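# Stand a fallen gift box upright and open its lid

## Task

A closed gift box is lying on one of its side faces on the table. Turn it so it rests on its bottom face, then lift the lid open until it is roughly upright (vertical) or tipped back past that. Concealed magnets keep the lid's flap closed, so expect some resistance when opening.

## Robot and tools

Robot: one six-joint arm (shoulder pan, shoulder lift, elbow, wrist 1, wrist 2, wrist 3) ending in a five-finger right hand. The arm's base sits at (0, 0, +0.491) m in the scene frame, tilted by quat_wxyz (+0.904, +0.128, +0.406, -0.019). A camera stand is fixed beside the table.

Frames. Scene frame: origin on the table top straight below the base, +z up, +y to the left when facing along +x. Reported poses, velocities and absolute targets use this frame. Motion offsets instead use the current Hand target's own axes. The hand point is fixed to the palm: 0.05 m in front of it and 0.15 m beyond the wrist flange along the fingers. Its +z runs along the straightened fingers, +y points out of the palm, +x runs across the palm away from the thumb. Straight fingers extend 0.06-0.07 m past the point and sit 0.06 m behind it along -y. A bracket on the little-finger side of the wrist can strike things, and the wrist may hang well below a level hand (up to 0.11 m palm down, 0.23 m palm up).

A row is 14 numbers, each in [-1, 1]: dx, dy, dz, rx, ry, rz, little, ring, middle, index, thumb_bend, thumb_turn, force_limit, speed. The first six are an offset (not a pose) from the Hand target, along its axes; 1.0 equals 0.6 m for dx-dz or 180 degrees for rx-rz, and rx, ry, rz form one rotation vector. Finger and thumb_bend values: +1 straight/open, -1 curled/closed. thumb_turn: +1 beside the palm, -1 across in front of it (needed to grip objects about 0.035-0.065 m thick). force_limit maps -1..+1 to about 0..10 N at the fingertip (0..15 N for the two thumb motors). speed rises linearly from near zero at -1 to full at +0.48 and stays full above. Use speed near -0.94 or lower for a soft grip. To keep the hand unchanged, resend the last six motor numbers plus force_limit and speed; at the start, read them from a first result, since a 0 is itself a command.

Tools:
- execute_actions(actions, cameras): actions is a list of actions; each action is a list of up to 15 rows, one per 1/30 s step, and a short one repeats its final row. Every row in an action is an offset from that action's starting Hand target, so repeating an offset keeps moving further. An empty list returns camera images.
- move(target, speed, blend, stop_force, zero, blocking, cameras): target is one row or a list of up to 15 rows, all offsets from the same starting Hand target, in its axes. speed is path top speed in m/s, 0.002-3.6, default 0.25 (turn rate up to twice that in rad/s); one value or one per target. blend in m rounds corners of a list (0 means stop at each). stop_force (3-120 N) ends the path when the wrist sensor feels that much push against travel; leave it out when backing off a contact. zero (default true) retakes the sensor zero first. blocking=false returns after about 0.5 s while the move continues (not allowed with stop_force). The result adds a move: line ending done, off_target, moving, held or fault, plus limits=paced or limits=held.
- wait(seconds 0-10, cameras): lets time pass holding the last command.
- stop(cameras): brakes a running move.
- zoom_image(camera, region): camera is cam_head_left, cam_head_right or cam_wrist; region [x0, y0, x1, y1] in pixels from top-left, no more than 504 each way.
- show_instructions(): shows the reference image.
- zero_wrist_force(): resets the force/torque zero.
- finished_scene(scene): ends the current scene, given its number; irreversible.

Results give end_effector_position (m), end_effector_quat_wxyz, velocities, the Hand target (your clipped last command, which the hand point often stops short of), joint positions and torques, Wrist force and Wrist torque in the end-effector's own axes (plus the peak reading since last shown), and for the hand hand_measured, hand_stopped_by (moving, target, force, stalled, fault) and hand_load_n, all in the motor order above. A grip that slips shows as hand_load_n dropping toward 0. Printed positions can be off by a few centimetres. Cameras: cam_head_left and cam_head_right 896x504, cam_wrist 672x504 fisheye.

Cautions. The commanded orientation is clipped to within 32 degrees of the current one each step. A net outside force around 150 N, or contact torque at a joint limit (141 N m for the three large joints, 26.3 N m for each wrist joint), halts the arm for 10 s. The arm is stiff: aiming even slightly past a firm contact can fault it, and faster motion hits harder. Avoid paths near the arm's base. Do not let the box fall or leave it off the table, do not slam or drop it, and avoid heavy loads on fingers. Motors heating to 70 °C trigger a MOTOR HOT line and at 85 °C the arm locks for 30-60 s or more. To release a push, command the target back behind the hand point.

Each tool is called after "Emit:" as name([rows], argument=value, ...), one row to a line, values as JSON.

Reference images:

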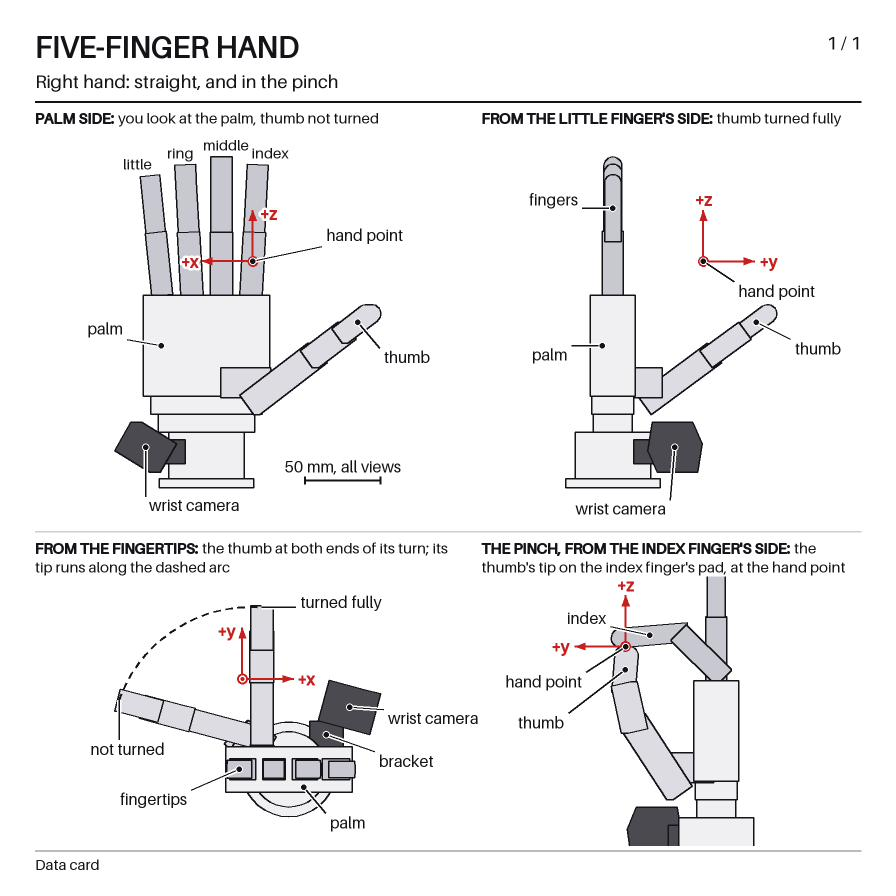

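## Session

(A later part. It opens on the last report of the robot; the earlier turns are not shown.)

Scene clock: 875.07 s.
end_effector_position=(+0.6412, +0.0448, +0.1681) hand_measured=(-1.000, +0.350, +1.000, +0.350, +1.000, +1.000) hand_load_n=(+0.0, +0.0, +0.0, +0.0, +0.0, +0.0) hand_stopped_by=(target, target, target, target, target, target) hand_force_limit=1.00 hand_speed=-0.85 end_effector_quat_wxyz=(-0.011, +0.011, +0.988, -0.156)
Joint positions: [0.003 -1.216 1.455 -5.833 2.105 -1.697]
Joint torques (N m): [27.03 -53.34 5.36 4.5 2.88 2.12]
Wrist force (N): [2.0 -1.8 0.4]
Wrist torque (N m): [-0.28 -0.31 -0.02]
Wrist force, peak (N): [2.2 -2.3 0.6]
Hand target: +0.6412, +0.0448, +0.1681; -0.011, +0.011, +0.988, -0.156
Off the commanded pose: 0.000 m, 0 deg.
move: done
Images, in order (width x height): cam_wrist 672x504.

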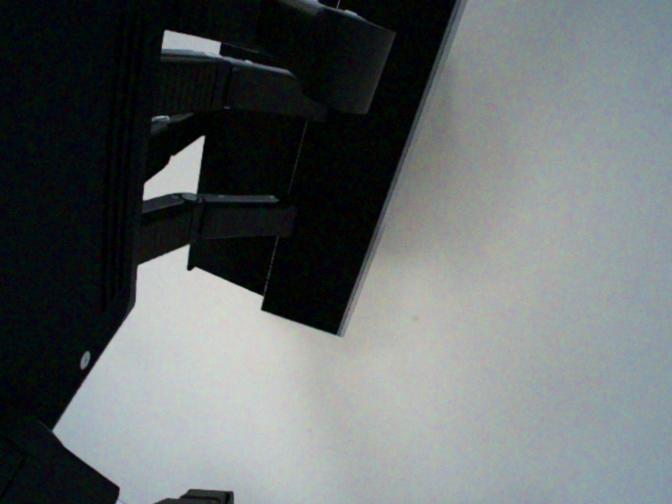

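Emit:
move(target=[0,0,-0.001,0,0,0,-1,0.15,1,0.15,1,1,1,-0.85], cameras=["cam_wrist"])

Scene clock: 877.97 s.
end_effector_position=(+0.6412, +0.0450, +0.1686) hand_measured=(-1.000, +0.150, +1.000, +0.150, +1.000, +1.000) hand_load_n=(+0.0, +0.0, +0.0, +0.0, +0.0, +0.0) hand_stopped_by=(target, target, target, target, target, target) hand_force_limit=1.00 hand_speed=-0.85 end_effector_quat_wxyz=(-0.011, +0.011, +0.988, -0.156)
Joint positions: [0.004 -1.217 1.455 -5.833 2.105 -1.696]
Joint torques (N m): [26.4 -52.48 5.69 4.26 2.74 2.26]
Wrist force (N): [2.2 -1.8 0.4]
Wrist torque (N m): [-0.29 -0.34 -0.02]
Wrist force, peak (N): [2.1 -2.2 0.4]
Hand target: +0.6412, +0.0450, +0.1686; -0.011, +0.011, +0.988, -0.156
Off the commanded pose: 0.000 m, 0 deg.
move: done
Images, in order (width x height): cam_wrist 672x504.

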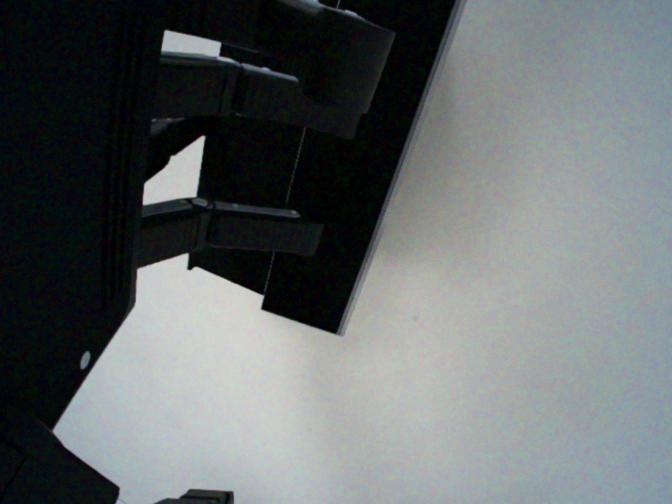

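Emit:
move([
  [0,-0.0129,-0.0396,0,0,0,-1,0.15,1,0.15,1,1,1,-0.3],
  [0,0.0188,-0.0499,0,0,0,-1,1,1,1,1,1,1,-0.3],
  [0,0.0317,-0.0103,0,0,0,-1,1,1,1,1,1,1,-0.3],
], speed=0.06, cameras=["cam_wrist"])

Emit:
zoom_image(camera="cam_wrist", region=[130, 0, 430, 330])

Scene clock: 890.80 s.
end_effector_position=(+0.6417, +0.0650, +0.1688) hand_measured=(-1.000, +1.000, +1.000, +1.000, +1.000, +1.000) hand_load_n=(+0.0, +0.0, +0.0, +0.0, +0.0, +0.0) hand_stopped_by=(target, target, target, target, target, target) hand_force_limit=1.00 hand_speed=-0.30 end_effector_quat_wxyz=(-0.011, +0.011, +0.988, -0.156)
Joint positions: [0.045 -1.193 1.437 -5.821 2.137 -1.665]
Joint torques (N m): [10.9 -40.46 -18.09 0.18 -1.69 -2.06]
Wrist force (N): [1.9 -1.9 0.4]
Wrist torque (N m): [-0.31 -0.29 0.05]
Wrist force, peak (N): [2.1 -2.6 0.3]
Hand target: +0.6417, +0.0650, +0.1687; -0.011, +0.011, +0.988, -0.156
Off the commanded pose: 0.000 m, 0 deg.
move: done
Images, in order (width x height): cam_wrist 672x504.

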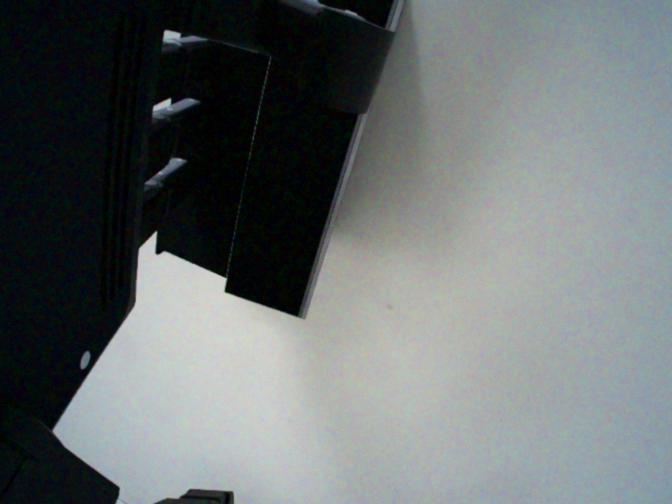

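Scaled by 1.527 from the camera's 672x504 image, which has a finer 960x720 frame.

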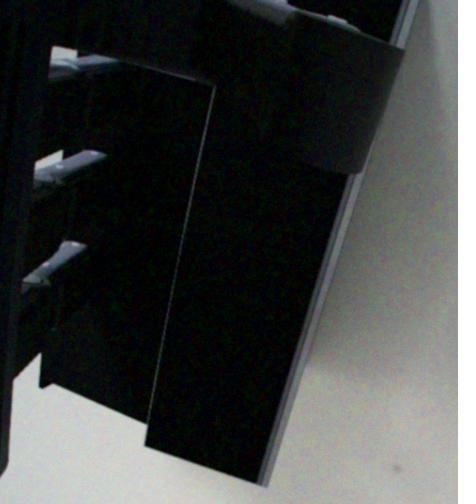

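Emit:
move(target=[0,0.0634,-0.0206,0,0,0,-1,1,1,1,1,1,1,-0.3], speed=0.03, cameras=["cam_wrist"])

Scene clock: 894.70 s.
end_effector_position=(+0.6428, +0.1048, +0.1687) hand_measured=(-1.000, +1.000, +1.000, +1.000, +1.000, +1.000) hand_load_n=(+0.0, +0.0, +0.0, +0.0, +0.0, +0.0) hand_stopped_by=(target, target, target, target, target, target) hand_force_limit=1.00 hand_speed=-0.30 end_effector_quat_wxyz=(-0.011, +0.011, +0.988, -0.156)
Joint positions: [0.125 -1.14 1.391 -5.793 2.196 -1.602]
Joint torques (N m): [29.19 -39.26 -18.57 4.65 2.85 2.07]
Wrist force (N): [2.3 -1.8 0.1]
Wrist torque (N m): [-0.25 -0.30 -0.02]
Wrist force, peak (N): [2.1 -2.3 0.1]
Hand target: +0.6428, +0.1049, +0.1687; -0.011, +0.011, +0.988, -0.156
Off the commanded pose: 0.000 m, 0 deg.
move: done
Images, in order (width x height): cam_wrist 672x504.

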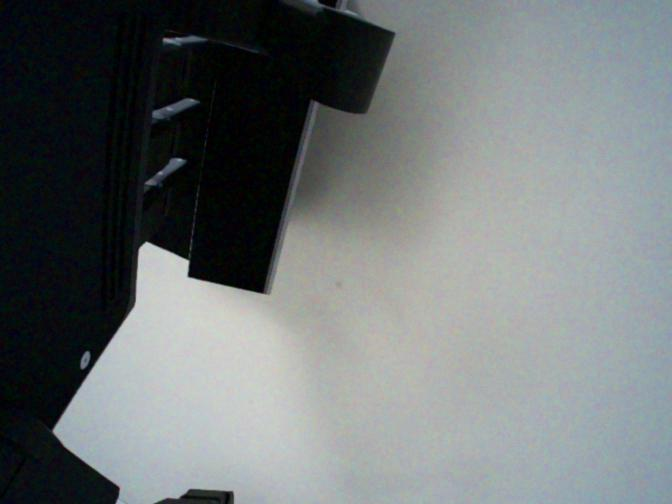

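Emit:
move(target=[0,0.103,-0.0334,0,0,0,-1,1,1,1,1,1,1,-0.3], speed=0.03, cameras=["cam_wrist","cam_head_left"])

Scene clock: 899.73 s.
end_effector_position=(+0.6444, +0.1698, +0.1687) hand_measured=(-1.000, +1.000, +1.000, +1.000, +1.000, +1.000) hand_load_n=(+0.0, +0.0, +0.0, +0.0, +0.0, +0.0) hand_stopped_by=(target, target, target, target, target, target) hand_force_limit=1.00 hand_speed=-0.30 end_effector_quat_wxyz=(-0.011, +0.011, +0.988, -0.156)
Joint positions: [0.245 -1.04 1.29 -5.726 2.282 -1.495]
Joint torques (N m): [32.51 -39.08 -19.92 4.41 2.82 2.34]
Wrist force (N): [1.9 -2.0 -0.1]
Wrist torque (N m): [-0.30 -0.26 -0.03]
Wrist force, peak (N): [2.4 -2.2 0.3]
Hand target: +0.6445, +0.1699, +0.1687; -0.011, +0.011, +0.988, -0.156
Off the commanded pose: 0.000 m, 0 deg.
move: done
Images, in order (width x height): cam_head_left 896x504, cam_wrist 672x504.

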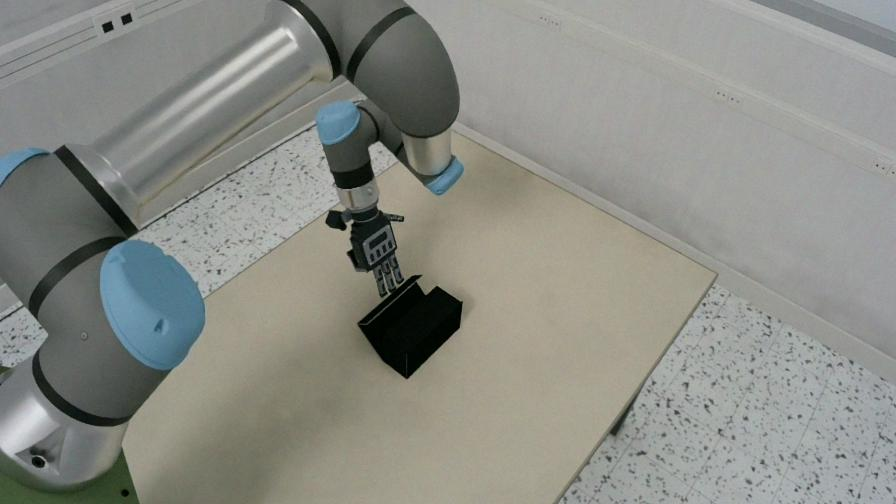

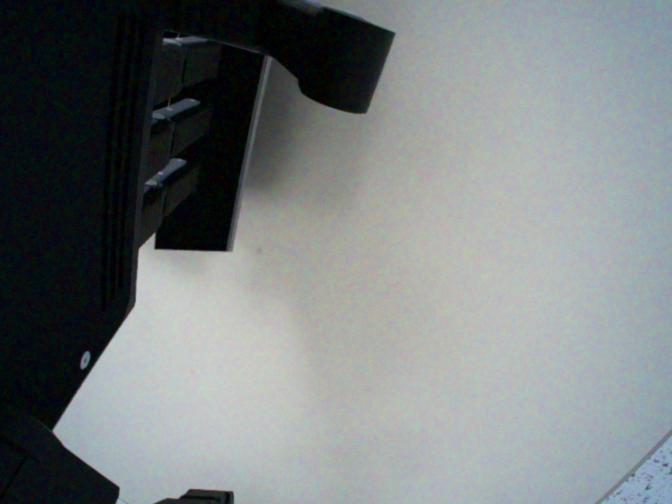

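Emit:
move([
  [0,-0.0206,-0.0634,0,0,0,-1,1,1,1,1,1,1,-0.3],
  [0,-0.092,-0.0402,0,0,0,-1,1,1,1,1,1,1,-0.3],
  [0,-0.0569,0.0675,0,0,0,-1,1,1,1,1,1,1,-0.3],
], speed=0.06, stop_force=6, cameras=["cam_wrist","cam_head_left"])

Emit:
zoom_image(camera="cam_head_left", region=[330, 210, 480, 390])

Scene clock: 908.93 s.
end_effector_position=(+0.6428, +0.1249, +0.1407) hand_measured=(-1.000, +1.000, +1.000, +1.000, +1.000, +1.000) hand_load_n=(+0.0, +0.0, +0.0, -0.5, +0.0, +0.0) hand_stopped_by=(target, target, target, target, target, target) hand_force_limit=1.00 hand_speed=-0.30 end_effector_quat_wxyz=(-0.011, +0.011, +0.988, -0.156)
Joint positions: [0.145 -1.062 1.336 -5.805 2.211 -1.585]
Joint torques (N m): [12.07 -40.67 -19.09 0.2 -1.7 -2.21]
Wrist force (N): [2.0 -2.1 0.5]
Wrist torque (N m): [-0.34 -0.30 0.06]
Wrist force, peak (N): [2.3 -2.3 0.5]
Hand target: +0.6428, +0.1249, +0.1407; -0.011, +0.011, +0.988, -0.156
Off the commanded pose: 0.000 m, 0 deg.
move: done
Images, in order (width x height): cam_head_left 896x504, cam_wrist 672x504.

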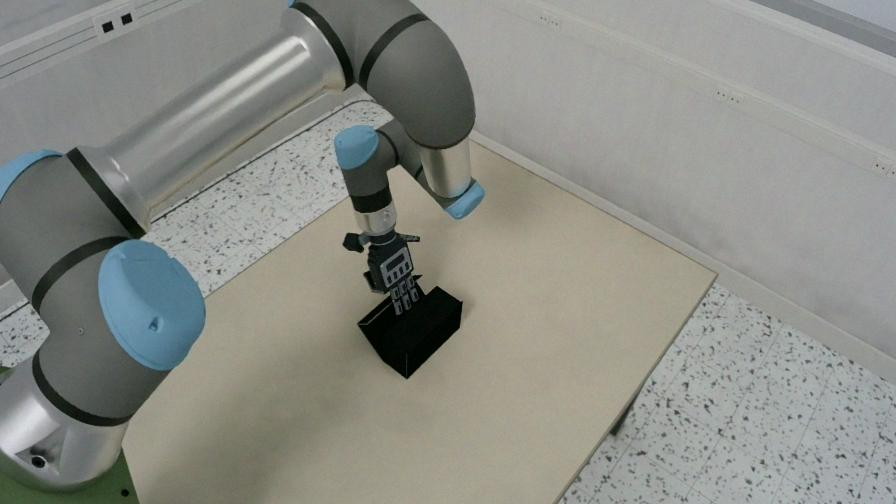

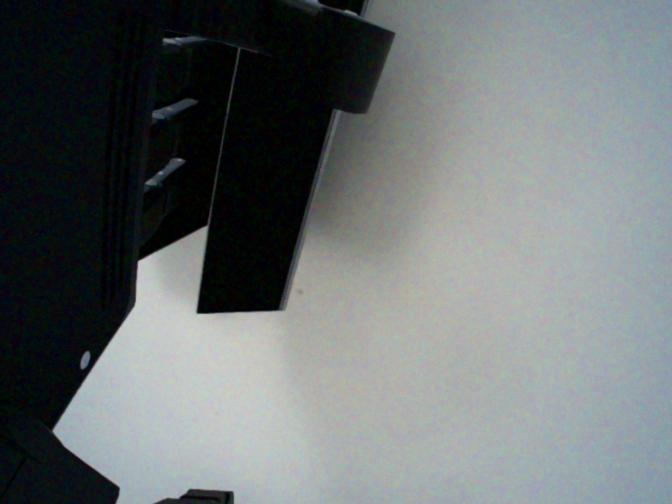

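Scaled by 2.800.

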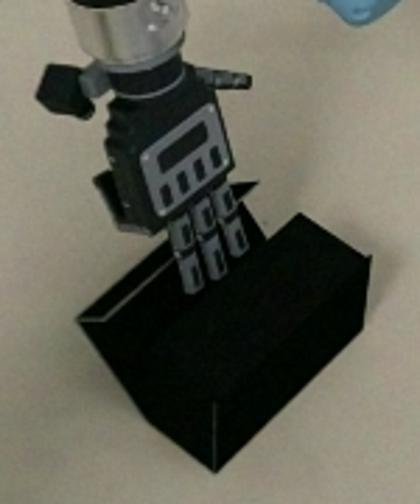

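Emit:
move([
  [0,0.0985,0.0065,0,0,0,-1,1,1,1,1,1,1,-0.3],
  [0,0.1593,0.0481,0,0,0,-1,1,1,1,1,1,1,-0.3],
], speed=0.04, stop_force=10, cameras=["cam_wrist","cam_head_left"])

Emit:
zoom_image(camera="cam_head_left", region=[330, 210, 480, 390])

Scene clock: 917.00 s.
end_effector_position=(+0.6439, +0.2069, +0.0837) hand_measured=(-1.000, +1.000, +1.000, +1.000, +1.000, +1.000) hand_load_n=(+0.0, +0.0, +0.5, -0.5, +0.0, +0.0) hand_stopped_by=(target, target, target, target, target, target) hand_force_limit=1.00 hand_speed=-0.30 end_effector_quat_wxyz=(-0.011, +0.011, +0.988, -0.156)
Joint positions: [0.247 -0.832 1.113 -5.755 2.284 -1.493]
Joint torques (N m): [36.63 -40.47 -19.82 4.09 2.42 2.15]
Wrist force (N): [2.5 -3.2 -0.8]
Wrist torque (N m): [-0.25 -0.29 -0.04]
Wrist force, peak (N): [2.3 -3.6 -0.7]
Hand target: +0.6439, +0.2069, +0.0837; -0.011, +0.011, +0.988, -0.156
Off the commanded pose: 0.000 m, 0 deg.
move: done
Images, in order (width x height): cam_head_left 896x504, cam_wrist 672x504.

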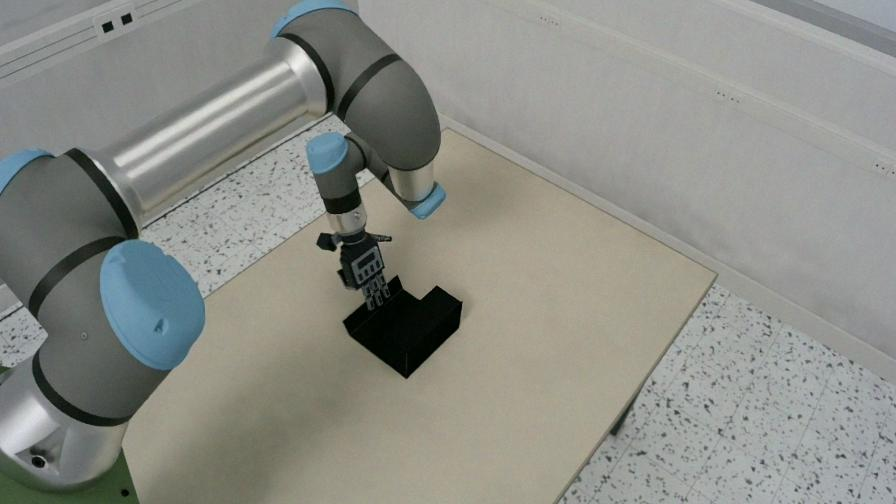

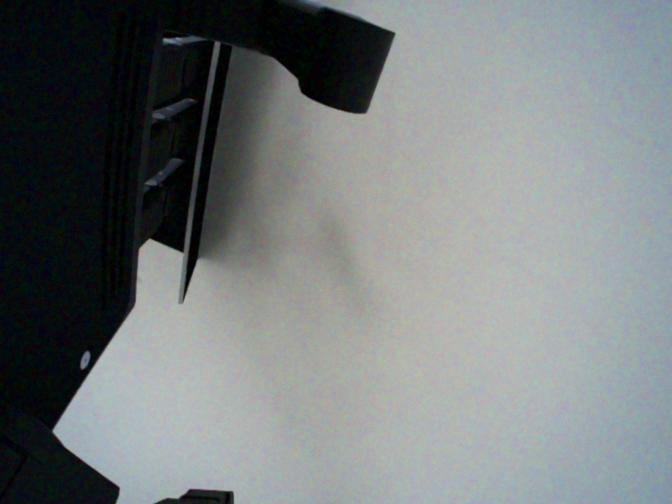

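Scaled by 2.800.

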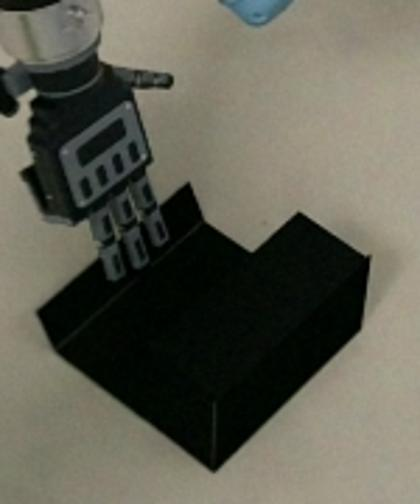

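Emit:
move([
  [0,-0.0317,0.0103,0,0,0,-1,1,1,1,1,1,1,-0.3],
  [0,-0.145,-0.338,0,0,0,-1,1,1,1,1,1,1,-0.3],
  [0.05,-0.3,-0.4,-0.1,0,0,-1,1,1,1,1,1,1,-0.3],
], speed=0.2, blend=[0.01,0.03,0])

Emit:
move(target=[0,0,0,0,0,0.495,1,1,1,1,1,-1,1,-0.3], speed=0.5)

Emit:
move(target=[0,0,0,0,0,0.495,1,1,1,1,1,-1,1,-0.3], speed=0.5, cameras=["cam_wrist","cam_head_left"])

Scene clock: 927.93 s.
end_effector_position=(+0.6164, +0.1105, +0.3680) hand_measured=(-1.000, +1.000, +1.000, +1.000, +1.000, +1.000) hand_load_n=(+0.0, -0.5, +0.0, +0.0, -0.5, +0.0) hand_stopped_by=(target, target, target, target, target, target) hand_force_limit=1.00 hand_speed=-0.30 end_effector_quat_wxyz=(-0.009, +0.013, +1.000, +0.000)
Joint positions: [0.083 -1.594 1.634 -5.58 1.852 -1.627]
Joint torques (N m): [5.98 -48.54 2.37 3.6 -2.71 -2.02]
Wrist force (N): [2.3 -1.7 -0.2]
Wrist torque (N m): [-0.24 -0.30 0.14]
Wrist force, peak (N): [2.6 -3.4 -1.0]
Hand target: +0.6164, +0.1105, +0.3681; -0.009, +0.013, +1.000, +0.000
Off the commanded pose: 0.000 m, 0 deg.
move: done

Scene clock: 930.33 s.
end_effector_position=(+0.6164, +0.1105, +0.3681) hand_measured=(+1.000, +1.000, +1.000, +1.000, +1.000, -1.000) hand_load_n=(+0.0, +0.0, +0.0, +0.0, +0.0, +0.0) hand_stopped_by=(target, target, target, target, target, target) hand_force_limit=1.00 hand_speed=-0.30 end_effector_quat_wxyz=(-0.006, +0.711, +0.704, -0.006)
Joint positions: [0.337 -1.479 1.635 -5.627 2.033 0.119]
Joint torques (N m): [27.37 -33.38 -22.29 4.13 2.02 2.1]
Wrist force (N): [1.9 -1.7 -0.1]
Wrist torque (N m): [-0.24 -0.27 -0.01]
Wrist force, peak (N): [2.3 -1.8 0.0]
Hand target: +0.6164, +0.1105, +0.3681; -0.006, +0.711, +0.703, -0.006
Off the commanded pose: 0.000 m, 0 deg.
move: done

Scene clock: 932.67 s.
end_effector_position=(+0.6164, +0.1105, +0.3681) hand_measured=(+1.000, +1.000, +1.000, +1.000, +1.000, -1.000) hand_load_n=(+0.0, +0.0, +0.0, +0.0, +0.0, +0.0) hand_stopped_by=(target, target, target, target, target, target) hand_force_limit=1.00 hand_speed=-0.30 end_effector_quat_wxyz=(+0.000, +1.000, +0.003, -0.009)
Joint positions: [0.376 -1.299 1.274 -5.432 2.06 1.706]
Joint torques (N m): [13.46 -39.67 -23.12 4.04 -1.88 2.28]
Wrist force (N): [1.7 -1.4 0.0]
Wrist torque (N m): [-0.19 -0.27 -0.03]
Wrist force, peak (N): [2.2 -1.6 -0.3]
Hand target: +0.6164, +0.1105, +0.3681; +0.000, +1.000, +0.003, -0.009
Off the commanded pose: 0.000 m, 0 deg.
move: done
Images, in order (width x height): cam_head_left 896x504, cam_wrist 672x504.

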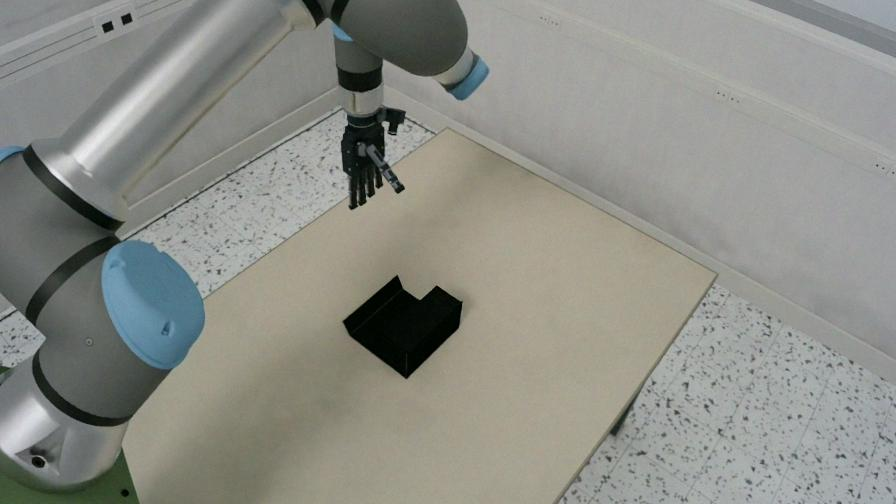

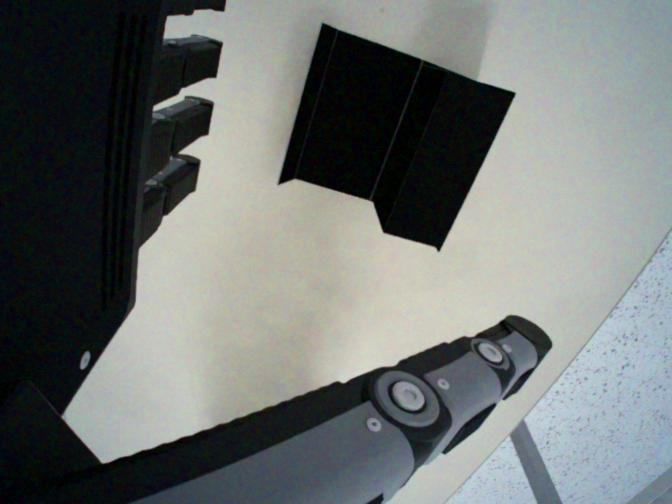

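Emit:
move([
  [-0.033,0.157,0.1,0,0,-0.015,1,1,1,1,1,-1,1,-0.3],
  [-0.033,0.157,0.3,0,0,-0.015,1,1,1,1,1,-1,1,-0.3],
], speed=0.15, blend=0.02, cameras=["cam_wrist"])

Scene clock: 943.73 s.
end_effector_position=(+0.5940, +0.0163, +0.1885) hand_measured=(+1.000, +1.000, +1.000, +1.000, +1.000, -1.000) hand_load_n=(+0.0, +0.0, +0.0, +0.0, +0.0, -0.5) hand_stopped_by=(target, target, target, target, target, target) hand_force_limit=1.00 hand_speed=-0.30 end_effector_quat_wxyz=(-0.001, +1.000, +0.026, -0.009)
Joint positions: [0.038 -1.206 1.415 -5.758 1.819 1.405]
Joint torques (N m): [8.41 -42.56 -22.2 0.4 -2.49 -2.16]
Wrist force (N): [2.3 -1.6 -0.1]
Wrist torque (N m): [-0.23 -0.33 0.12]
Wrist force, peak (N): [2.4 -1.7 0.6]
Hand target: +0.5940, +0.0163, +0.1883; -0.001, +1.000, +0.026, -0.009
Off the commanded pose: 0.000 m, 0 deg.
move: done
Images, in order (width x height): cam_wrist 672x504.

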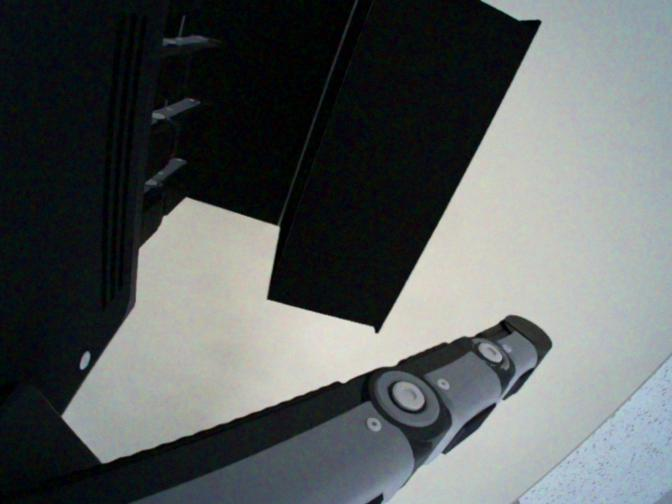

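Emit:
move(target=[0,0.005,0.115,0,0,0.013,1,1,1,1,1,-1,1,-0.3], speed=0.06, stop_force=6, cameras=["cam_wrist","cam_head_left"])

Scene clock: 950.60 s.
end_effector_position=(+0.5929, +0.0134, +0.1193) hand_measured=(+1.000, +1.000, +1.000, +1.000, +1.000, -1.000) hand_load_n=(+0.0, +0.0, +0.0, +0.0, +0.0, +0.0) hand_stopped_by=(target, target, target, target, target, target) hand_force_limit=1.00 hand_speed=-0.30 end_effector_quat_wxyz=(+0.000, +1.000, +0.006, -0.009)
Joint positions: [-0.002 -1.076 1.333 -5.813 1.789 1.418]
Joint torques (N m): [9.59 -41.41 -20.2 0.52 -2.45 2.19]
Wrist force (N): [2.3 -1.5 -0.2]
Wrist torque (N m): [-0.21 -0.31 0.03]
Wrist force, peak (N): [2.3 -1.8 0.2]
Hand target: +0.5929, +0.0134, +0.1193; +0.000, +1.000, +0.006, -0.009
Off the commanded pose: 0.000 m, 0 deg.
move: done
Images, in order (width x height): cam_head_left 896x504, cam_wrist 672x504.

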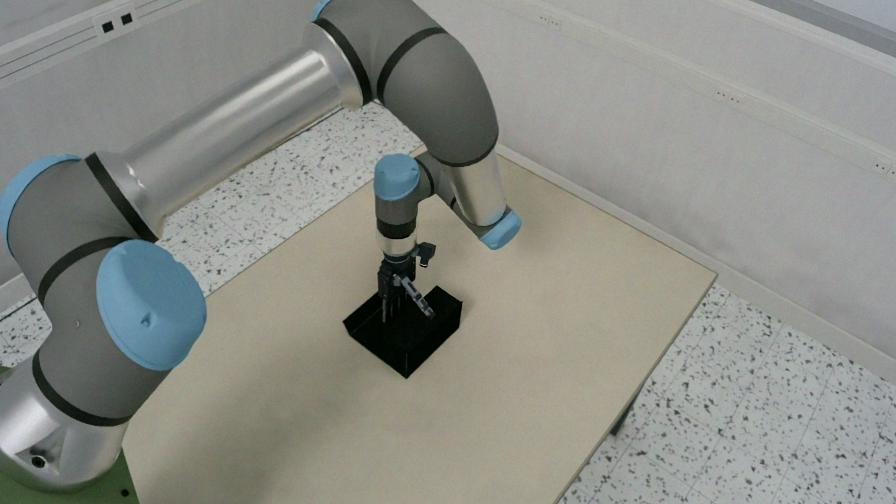

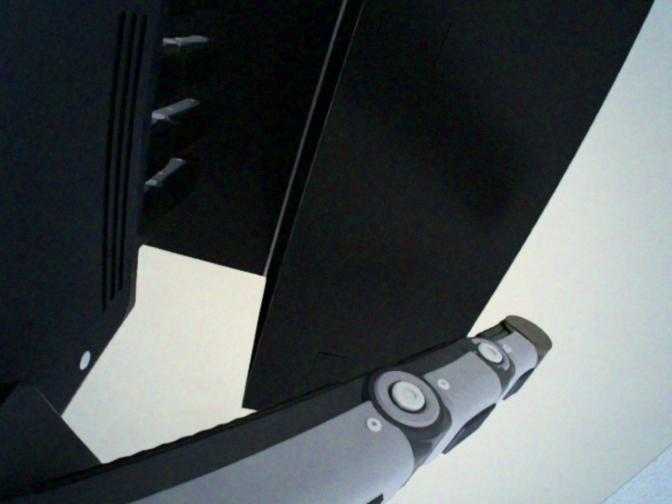

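Emit:
move(target=[0,0,0,0,0,0,0,0,0,0,0.4,-1,-0.7,-0.6])

Emit:
move(target=[0,0,0,0,0,0,-0.35,-0.35,-0.35,-0.35,-0.2,-1,-0.5,-0.88], cameras=["cam_wrist"])

Scene clock: 955.93 s.
end_effector_position=(+0.5929, +0.0134, +0.1193) hand_measured=(+0.000, +0.000, +0.000, +0.000, +0.400, -1.000) hand_load_n=(+0.5, +0.0, +0.0, +0.0, +0.0, +0.0) hand_stopped_by=(target, target, target, target, target, target) hand_force_limit=-0.70 hand_speed=-0.60 end_effector_quat_wxyz=(+0.000, +1.000, +0.006, -0.009)
Joint positions: [-0.002 -1.076 1.333 -5.813 1.789 1.418]
Joint torques (N m): [9.86 -41.62 -18.04 1.55 -0.05 1.98]
Wrist force (N): [1.9 -1.7 -0.1]
Wrist torque (N m): [-0.23 -0.27 0.01]
Wrist force, peak (N): [2.3 -1.7 -0.2]
Hand target: +0.5929, +0.0134, +0.1193; +0.000, +1.000, +0.006, -0.009
Off the commanded pose: 0.000 m, 0 deg.
move: done

Scene clock: 957.10 s.
end_effector_position=(+0.5929, +0.0134, +0.1193) hand_measured=(-0.300, -0.266, -0.244, -0.254, +0.270, -1.000) hand_load_n=(+4.0, +3.5, +0.0, +5.0, +4.5, +0.0) hand_stopped_by=(force, force, force, force, force, target) hand_force_limit=-0.50 hand_speed=-0.88 end_effector_quat_wxyz=(+0.000, +1.000, +0.006, -0.009)
Joint positions: [-0.002 -1.076 1.333 -5.813 1.789 1.418]
Joint torques (N m): [11.84 -41.79 -15.18 2.51 1.96 2.32]
Wrist force (N): [1.9 -1.4 -1.0]
Wrist torque (N m): [-0.29 -0.48 0.04]
Wrist force, peak (N): [2.3 -2.1 -1.8]
Hand target: +0.5929, +0.0134, +0.1193; +0.000, +1.000, +0.006, -0.009
Off the commanded pose: 0.000 m, 0 deg.
move: done
Images, in order (width x height): cam_wrist 672x504.

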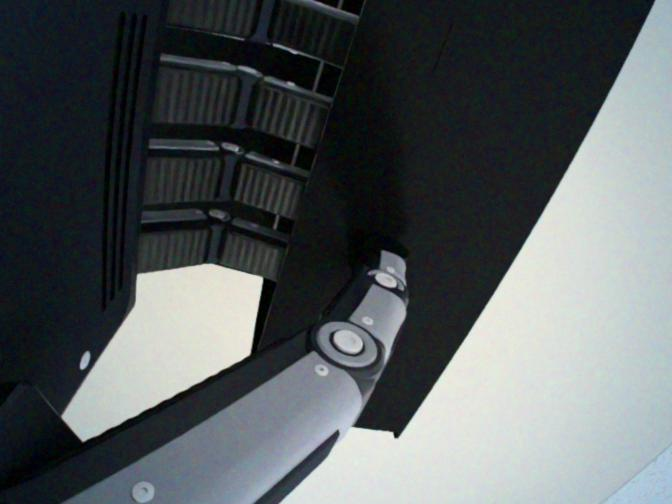

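Emit:
move([
  [0,0,-0.09,0,0,0,-0.35,-0.35,-0.35,-0.35,-0.2,-1,-0.5,-0.88],
  [0,0,-0.17,0.194,0,0,-0.35,-0.35,-0.35,-0.35,-0.2,-1,-0.5,-0.88],
  [0,0,-0.2,0.42,0,0,-0.35,-0.35,-0.35,-0.35,-0.2,-1,-0.5,-0.88],
], speed=0.12, cameras=["cam_wrist","cam_head_left"])

Scene clock: 968.57 s.
end_effector_position=(+0.5950, +0.0133, +0.2393) hand_measured=(-0.300, -0.266, -0.244, -0.254, +0.270, -1.000) hand_load_n=(+2.0, +2.5, +1.0, +10.5, +0.0, +0.0) hand_stopped_by=(force, force, force, force, force, target) hand_force_limit=-0.50 hand_speed=-0.88 end_effector_quat_wxyz=(-0.613, +0.790, -0.001, -0.011)
Joint positions: [-0.54 -1.003 1.376 -4.542 0.498 0.066]
Joint torques (N m): [-3.94 -41.98 7.79 3.7 2.13 -2.22]
Wrist force (N): [1.9 -0.9 1.3]
Wrist torque (N m): [-0.44 -0.42 0.08]
Wrist force, peak (N): [2.2 -1.9 1.7]
Hand target: +0.5950, +0.0133, +0.2393; -0.613, +0.790, -0.001, -0.011
Off the commanded pose: 0.000 m, 0 deg.
move: done
Images, in order (width x height): cam_head_left 896x504, cam_wrist 672x504.

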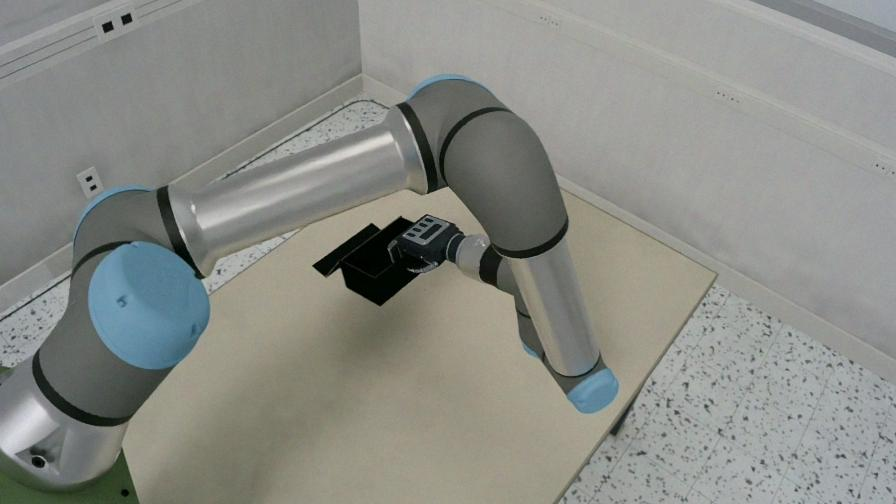

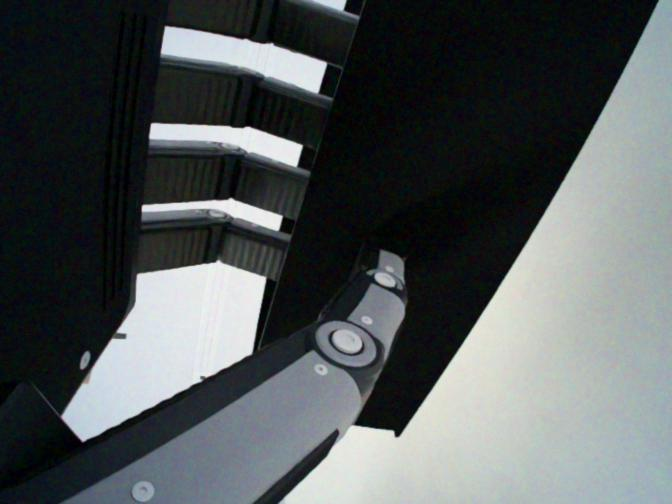

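Emit:
move(target=[0,0,0,0.05,0,0,-0.35,-0.35,-0.35,-0.35,-0.2,-1,-0.5,-0.88], speed=0.1)

Emit:
move(target=[0,0.2,0.0175,0,0,0,-0.35,-0.35,-0.35,-0.35,-0.2,-1,-0.5,-0.88], speed=0.08, cameras=["cam_head_left","cam_head_right"])

Scene clock: 982.40 s.
end_effector_position=(+0.5950, +0.0133, +0.2393) hand_measured=(-0.300, -0.266, -0.244, -0.254, +0.270, -1.000) hand_load_n=(+2.0, +2.0, +0.5, +11.0, +0.0, +0.0) hand_stopped_by=(force, force, force, force, force, target) hand_force_limit=-0.50 hand_speed=-0.88 end_effector_quat_wxyz=(-0.673, +0.739, -0.002, -0.010)
Joint positions: [-0.553 -0.935 1.39 -4.284 0.52 -0.235]
Joint torques (N m): [-5.41 -42.96 8.71 2.65 2.71 -2.16]
Wrist force (N): [1.8 -0.8 1.2]
Wrist torque (N m): [-0.48 -0.40 0.08]
Wrist force, peak (N): [2.2 -0.9 1.7]
Hand target: +0.5950, +0.0133, +0.2393; -0.673, +0.739, -0.002, -0.010
Off the commanded pose: 0.000 m, 0 deg.
move: done

Scene clock: 984.50 s.
end_effector_position=(+0.5929, +0.0126, +0.1189) hand_measured=(-0.300, -0.266, -0.244, -0.254, +0.270, -1.000) hand_load_n=(+2.0, +2.5, +1.0, +11.5, +0.0, +0.0) hand_stopped_by=(force, force, force, force, force, target) hand_force_limit=-0.50 hand_speed=-0.88 end_effector_quat_wxyz=(-0.673, +0.739, -0.002, -0.010)
Joint positions: [-0.516 -0.633 1.045 -4.284 0.493 -0.187]
Joint torques (N m): [12.85 -40.83 -16.63 2.77 -1.61 2.16]
Wrist force (N): [2.2 -1.0 1.3]
Wrist torque (N m): [-0.51 -0.44 0.00]
Wrist force, peak (N): [2.2 -0.9 1.7]
Hand target: +0.5929, +0.0126, +0.1189; -0.673, +0.739, -0.002, -0.010
Off the commanded pose: 0.000 m, 0 deg.
move: done
Images, in order (width x height): cam_head_left 896x504, cam_head_right 896x504.

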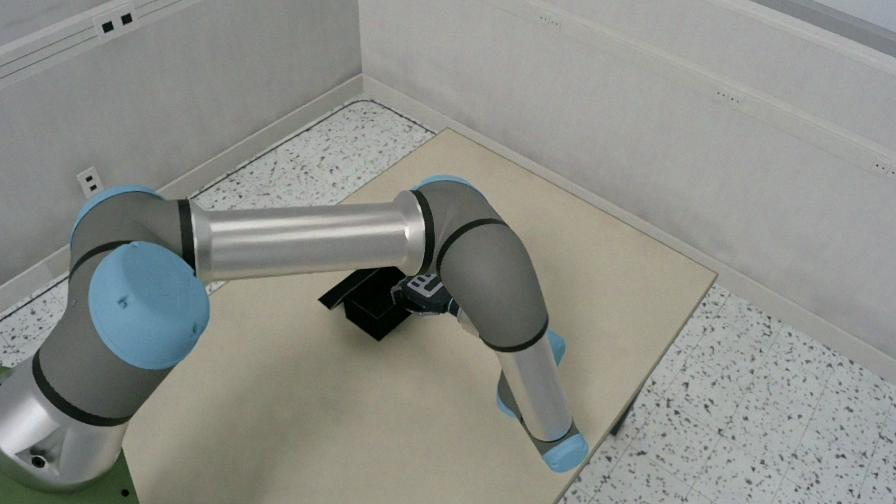

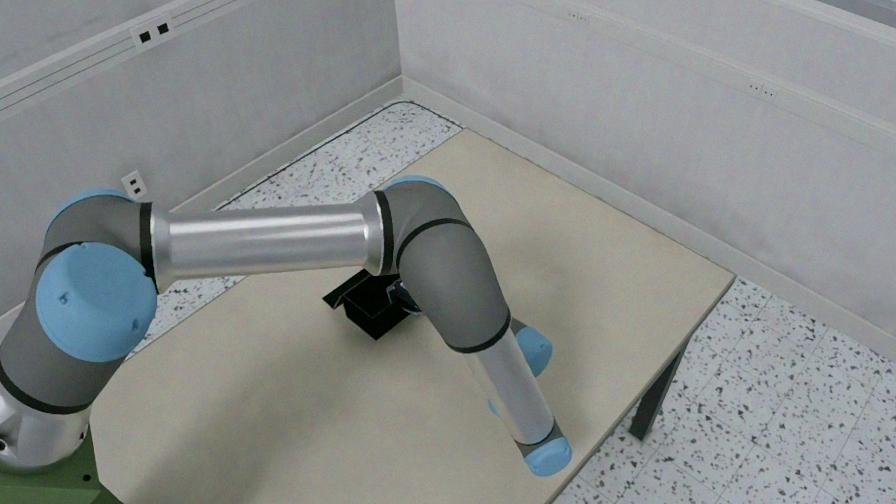

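Emit:
move(target=[0,0.115,0.01,0,0,0,-0.35,-0.35,-0.35,-0.35,-0.2,-1,-0.5,-0.88], speed=0.02, stop_force=4, cameras=["cam_head_left","cam_head_right"])

Scene clock: 1008.03 s.
end_effector_position=(+0.5926, +0.0122, +0.0747) hand_measured=(-0.300, -0.266, -0.244, -0.254, +0.270, -1.000) hand_load_n=(+0.5, +2.0, +1.0, +5.0, +0.0, +0.0) hand_stopped_by=(force, force, force, force, force, target) hand_force_limit=-0.50 hand_speed=-0.88 end_effector_quat_wxyz=(-0.673, +0.739, -0.001, -0.010)
Joint positions: [-0.505 -0.509 0.873 -4.251 0.484 -0.171]
Joint torques (N m): [2.72 -47.16 -10.29 0.71 0.3 -0.03]
Wrist force (N): [2.0 -1.6 1.2]
Wrist torque (N m): [-0.51 -0.43 -0.05]
Wrist force, peak (N): [2.3 -1.6 1.0]
Hand target: +0.5926, +0.0122, +0.0747; -0.673, +0.739, -0.001, -0.010 (not the last commanded pose)
Off the commanded pose: 0.025 m, 0 deg.
FORCE FAULT: contact force on the arm reached its limit, and the arm stopped for 10 seconds. The contact can be on any part of the arm, not only on its tool. That time counts as 20 of the actions that you can send in this scene. The arm's remaining commands of this call were not run. The arm's target is now where it stood when the stop ended, not its last command. The arm accepts commands again.
move: fault
Images, in order (width x height): cam_head_left 896x504, cam_head_right 896x504.

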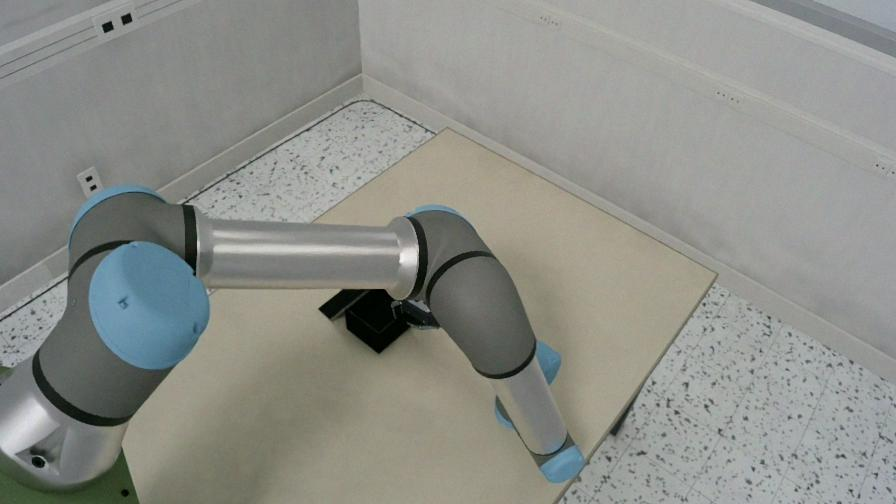

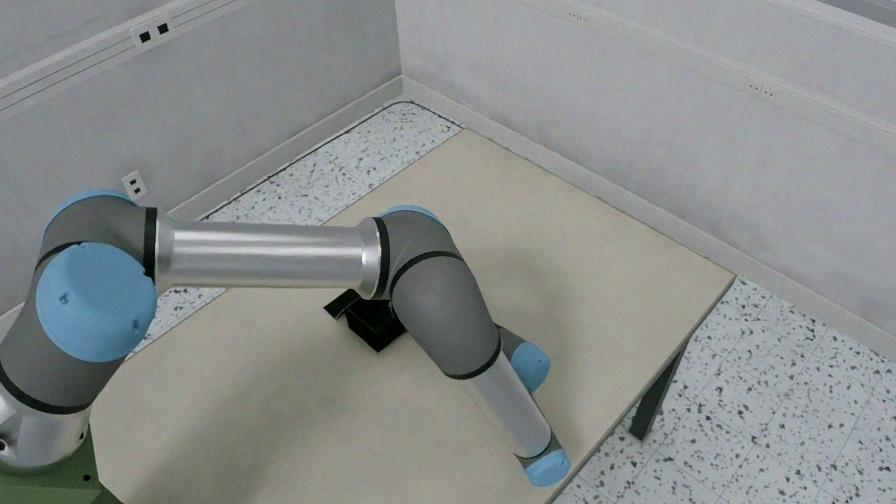

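Emit:
zoom_image(camera="cam_head_left", region=[300, 260, 460, 370])

Emit:
move(target=[0,-0.005,0,-0.033,0,0,-0.35,-0.35,-0.35,-0.35,-0.2,-1,-0.5,-0.88], speed=0.04, cameras=["cam_wrist"])

Scaled by 3.150.

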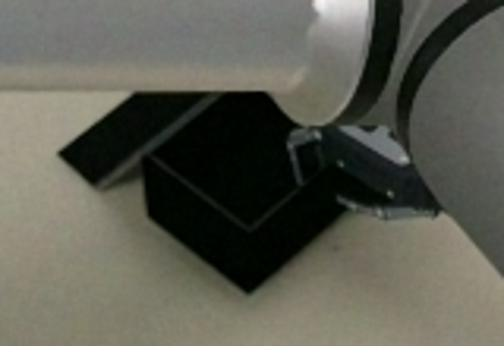

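Scene clock: 1018.80 s.
end_effector_position=(+0.5927, +0.0125, +0.0777) hand_measured=(-0.300, -0.266, -0.244, -0.254, +0.270, -1.000) hand_load_n=(+0.0, +0.5, +1.0, +0.5, +2.0, +0.0) hand_stopped_by=(force, force, force, force, force, target) hand_force_limit=-0.50 hand_speed=-0.88 end_effector_quat_wxyz=(-0.634, +0.773, -0.001, -0.010)
Joint positions: [-0.498 -0.568 0.901 -4.455 0.473 0.04]
Joint torques (N m): [12.03 -54.5 6.85 -0.96 -2.36 1.9]
Wrist force (N): [1.9 -1.6 0.8]
Wrist torque (N m): [-0.39 -0.36 -0.06]
Wrist force, peak (N): [2.3 -1.5 1.3]
Hand target: +0.5927, +0.0125, +0.0777; -0.634, +0.773, -0.001, -0.010
Off the commanded pose: 0.000 m, 0 deg.
move: done
Images, in order (width x height): cam_wrist 672x504.

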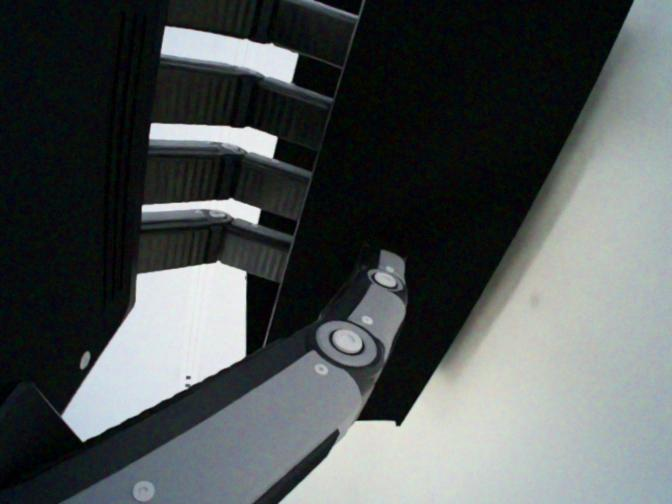

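Emit:
move(target=[0,0.042,0.008,0,0,0,-0.35,-0.35,-0.35,-0.35,-0.2,-1,-0.5,-0.88], speed=0.01, stop_force=3, cameras=["cam_head_right","cam_head_left","cam_wrist"])

Emit:
zoom_image(camera="cam_head_left", region=[300, 260, 460, 370])

Scene clock: 1024.77 s.
end_effector_position=(+0.5924, +0.0123, +0.0581) hand_measured=(-0.300, -0.266, -0.244, -0.254, +0.270, -1.000) hand_load_n=(+0.0, +0.0, +1.5, +0.0, +0.5, +0.0) hand_stopped_by=(force, force, force, force, force, target) hand_force_limit=-0.50 hand_speed=-0.88 end_effector_quat_wxyz=(-0.634, +0.773, -0.001, -0.010)
Joint positions: [-0.494 -0.51 0.819 -4.438 0.47 0.048]
Joint torques (N m): [-5.72 -54.4 5.83 -0.63 1.15 -2.1]
Wrist force (N): [1.8 -1.7 1.3]
Wrist torque (N m): [-0.45 -0.38 -0.03]
Wrist force, peak (N): [1.8 -6.4 -1.0]
Hand target: +0.5923, +0.0123, +0.0580; -0.634, +0.773, -0.001, -0.010 (not the last commanded pose)
Off the commanded pose: 0.006 m, 0 deg.
move: contact

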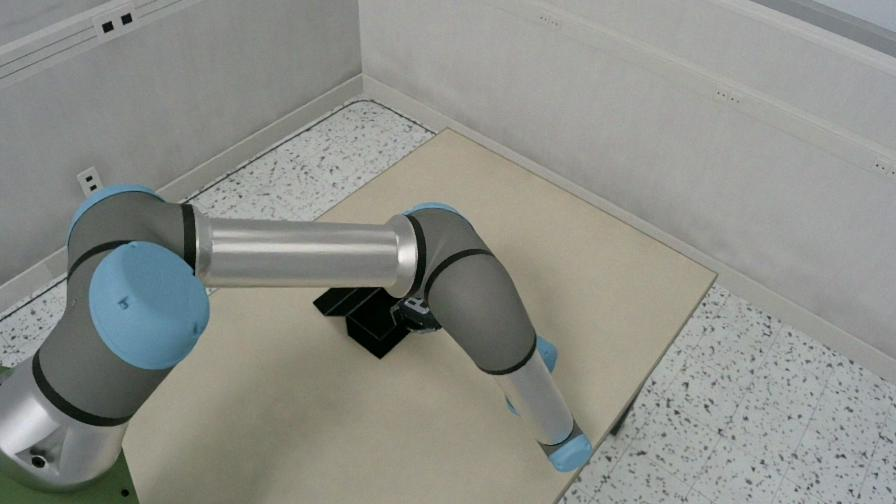

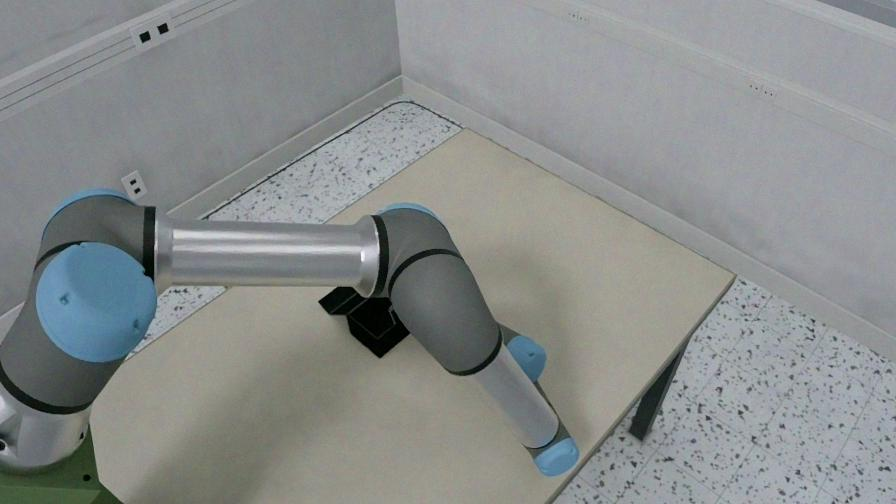

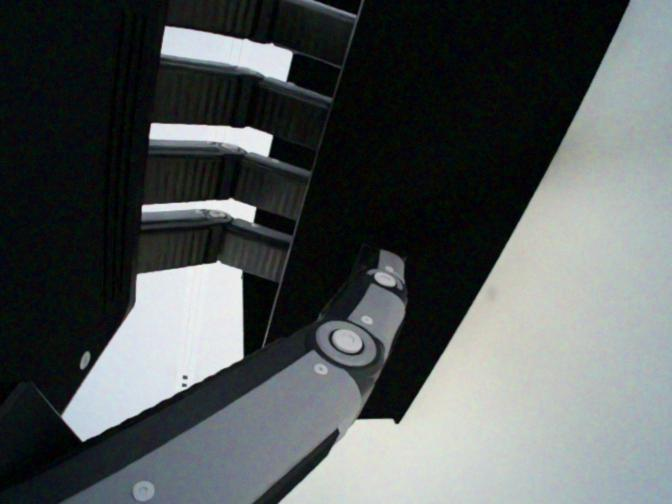

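Scaled by 3.150.

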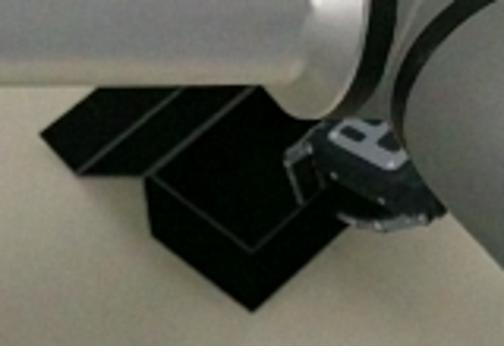

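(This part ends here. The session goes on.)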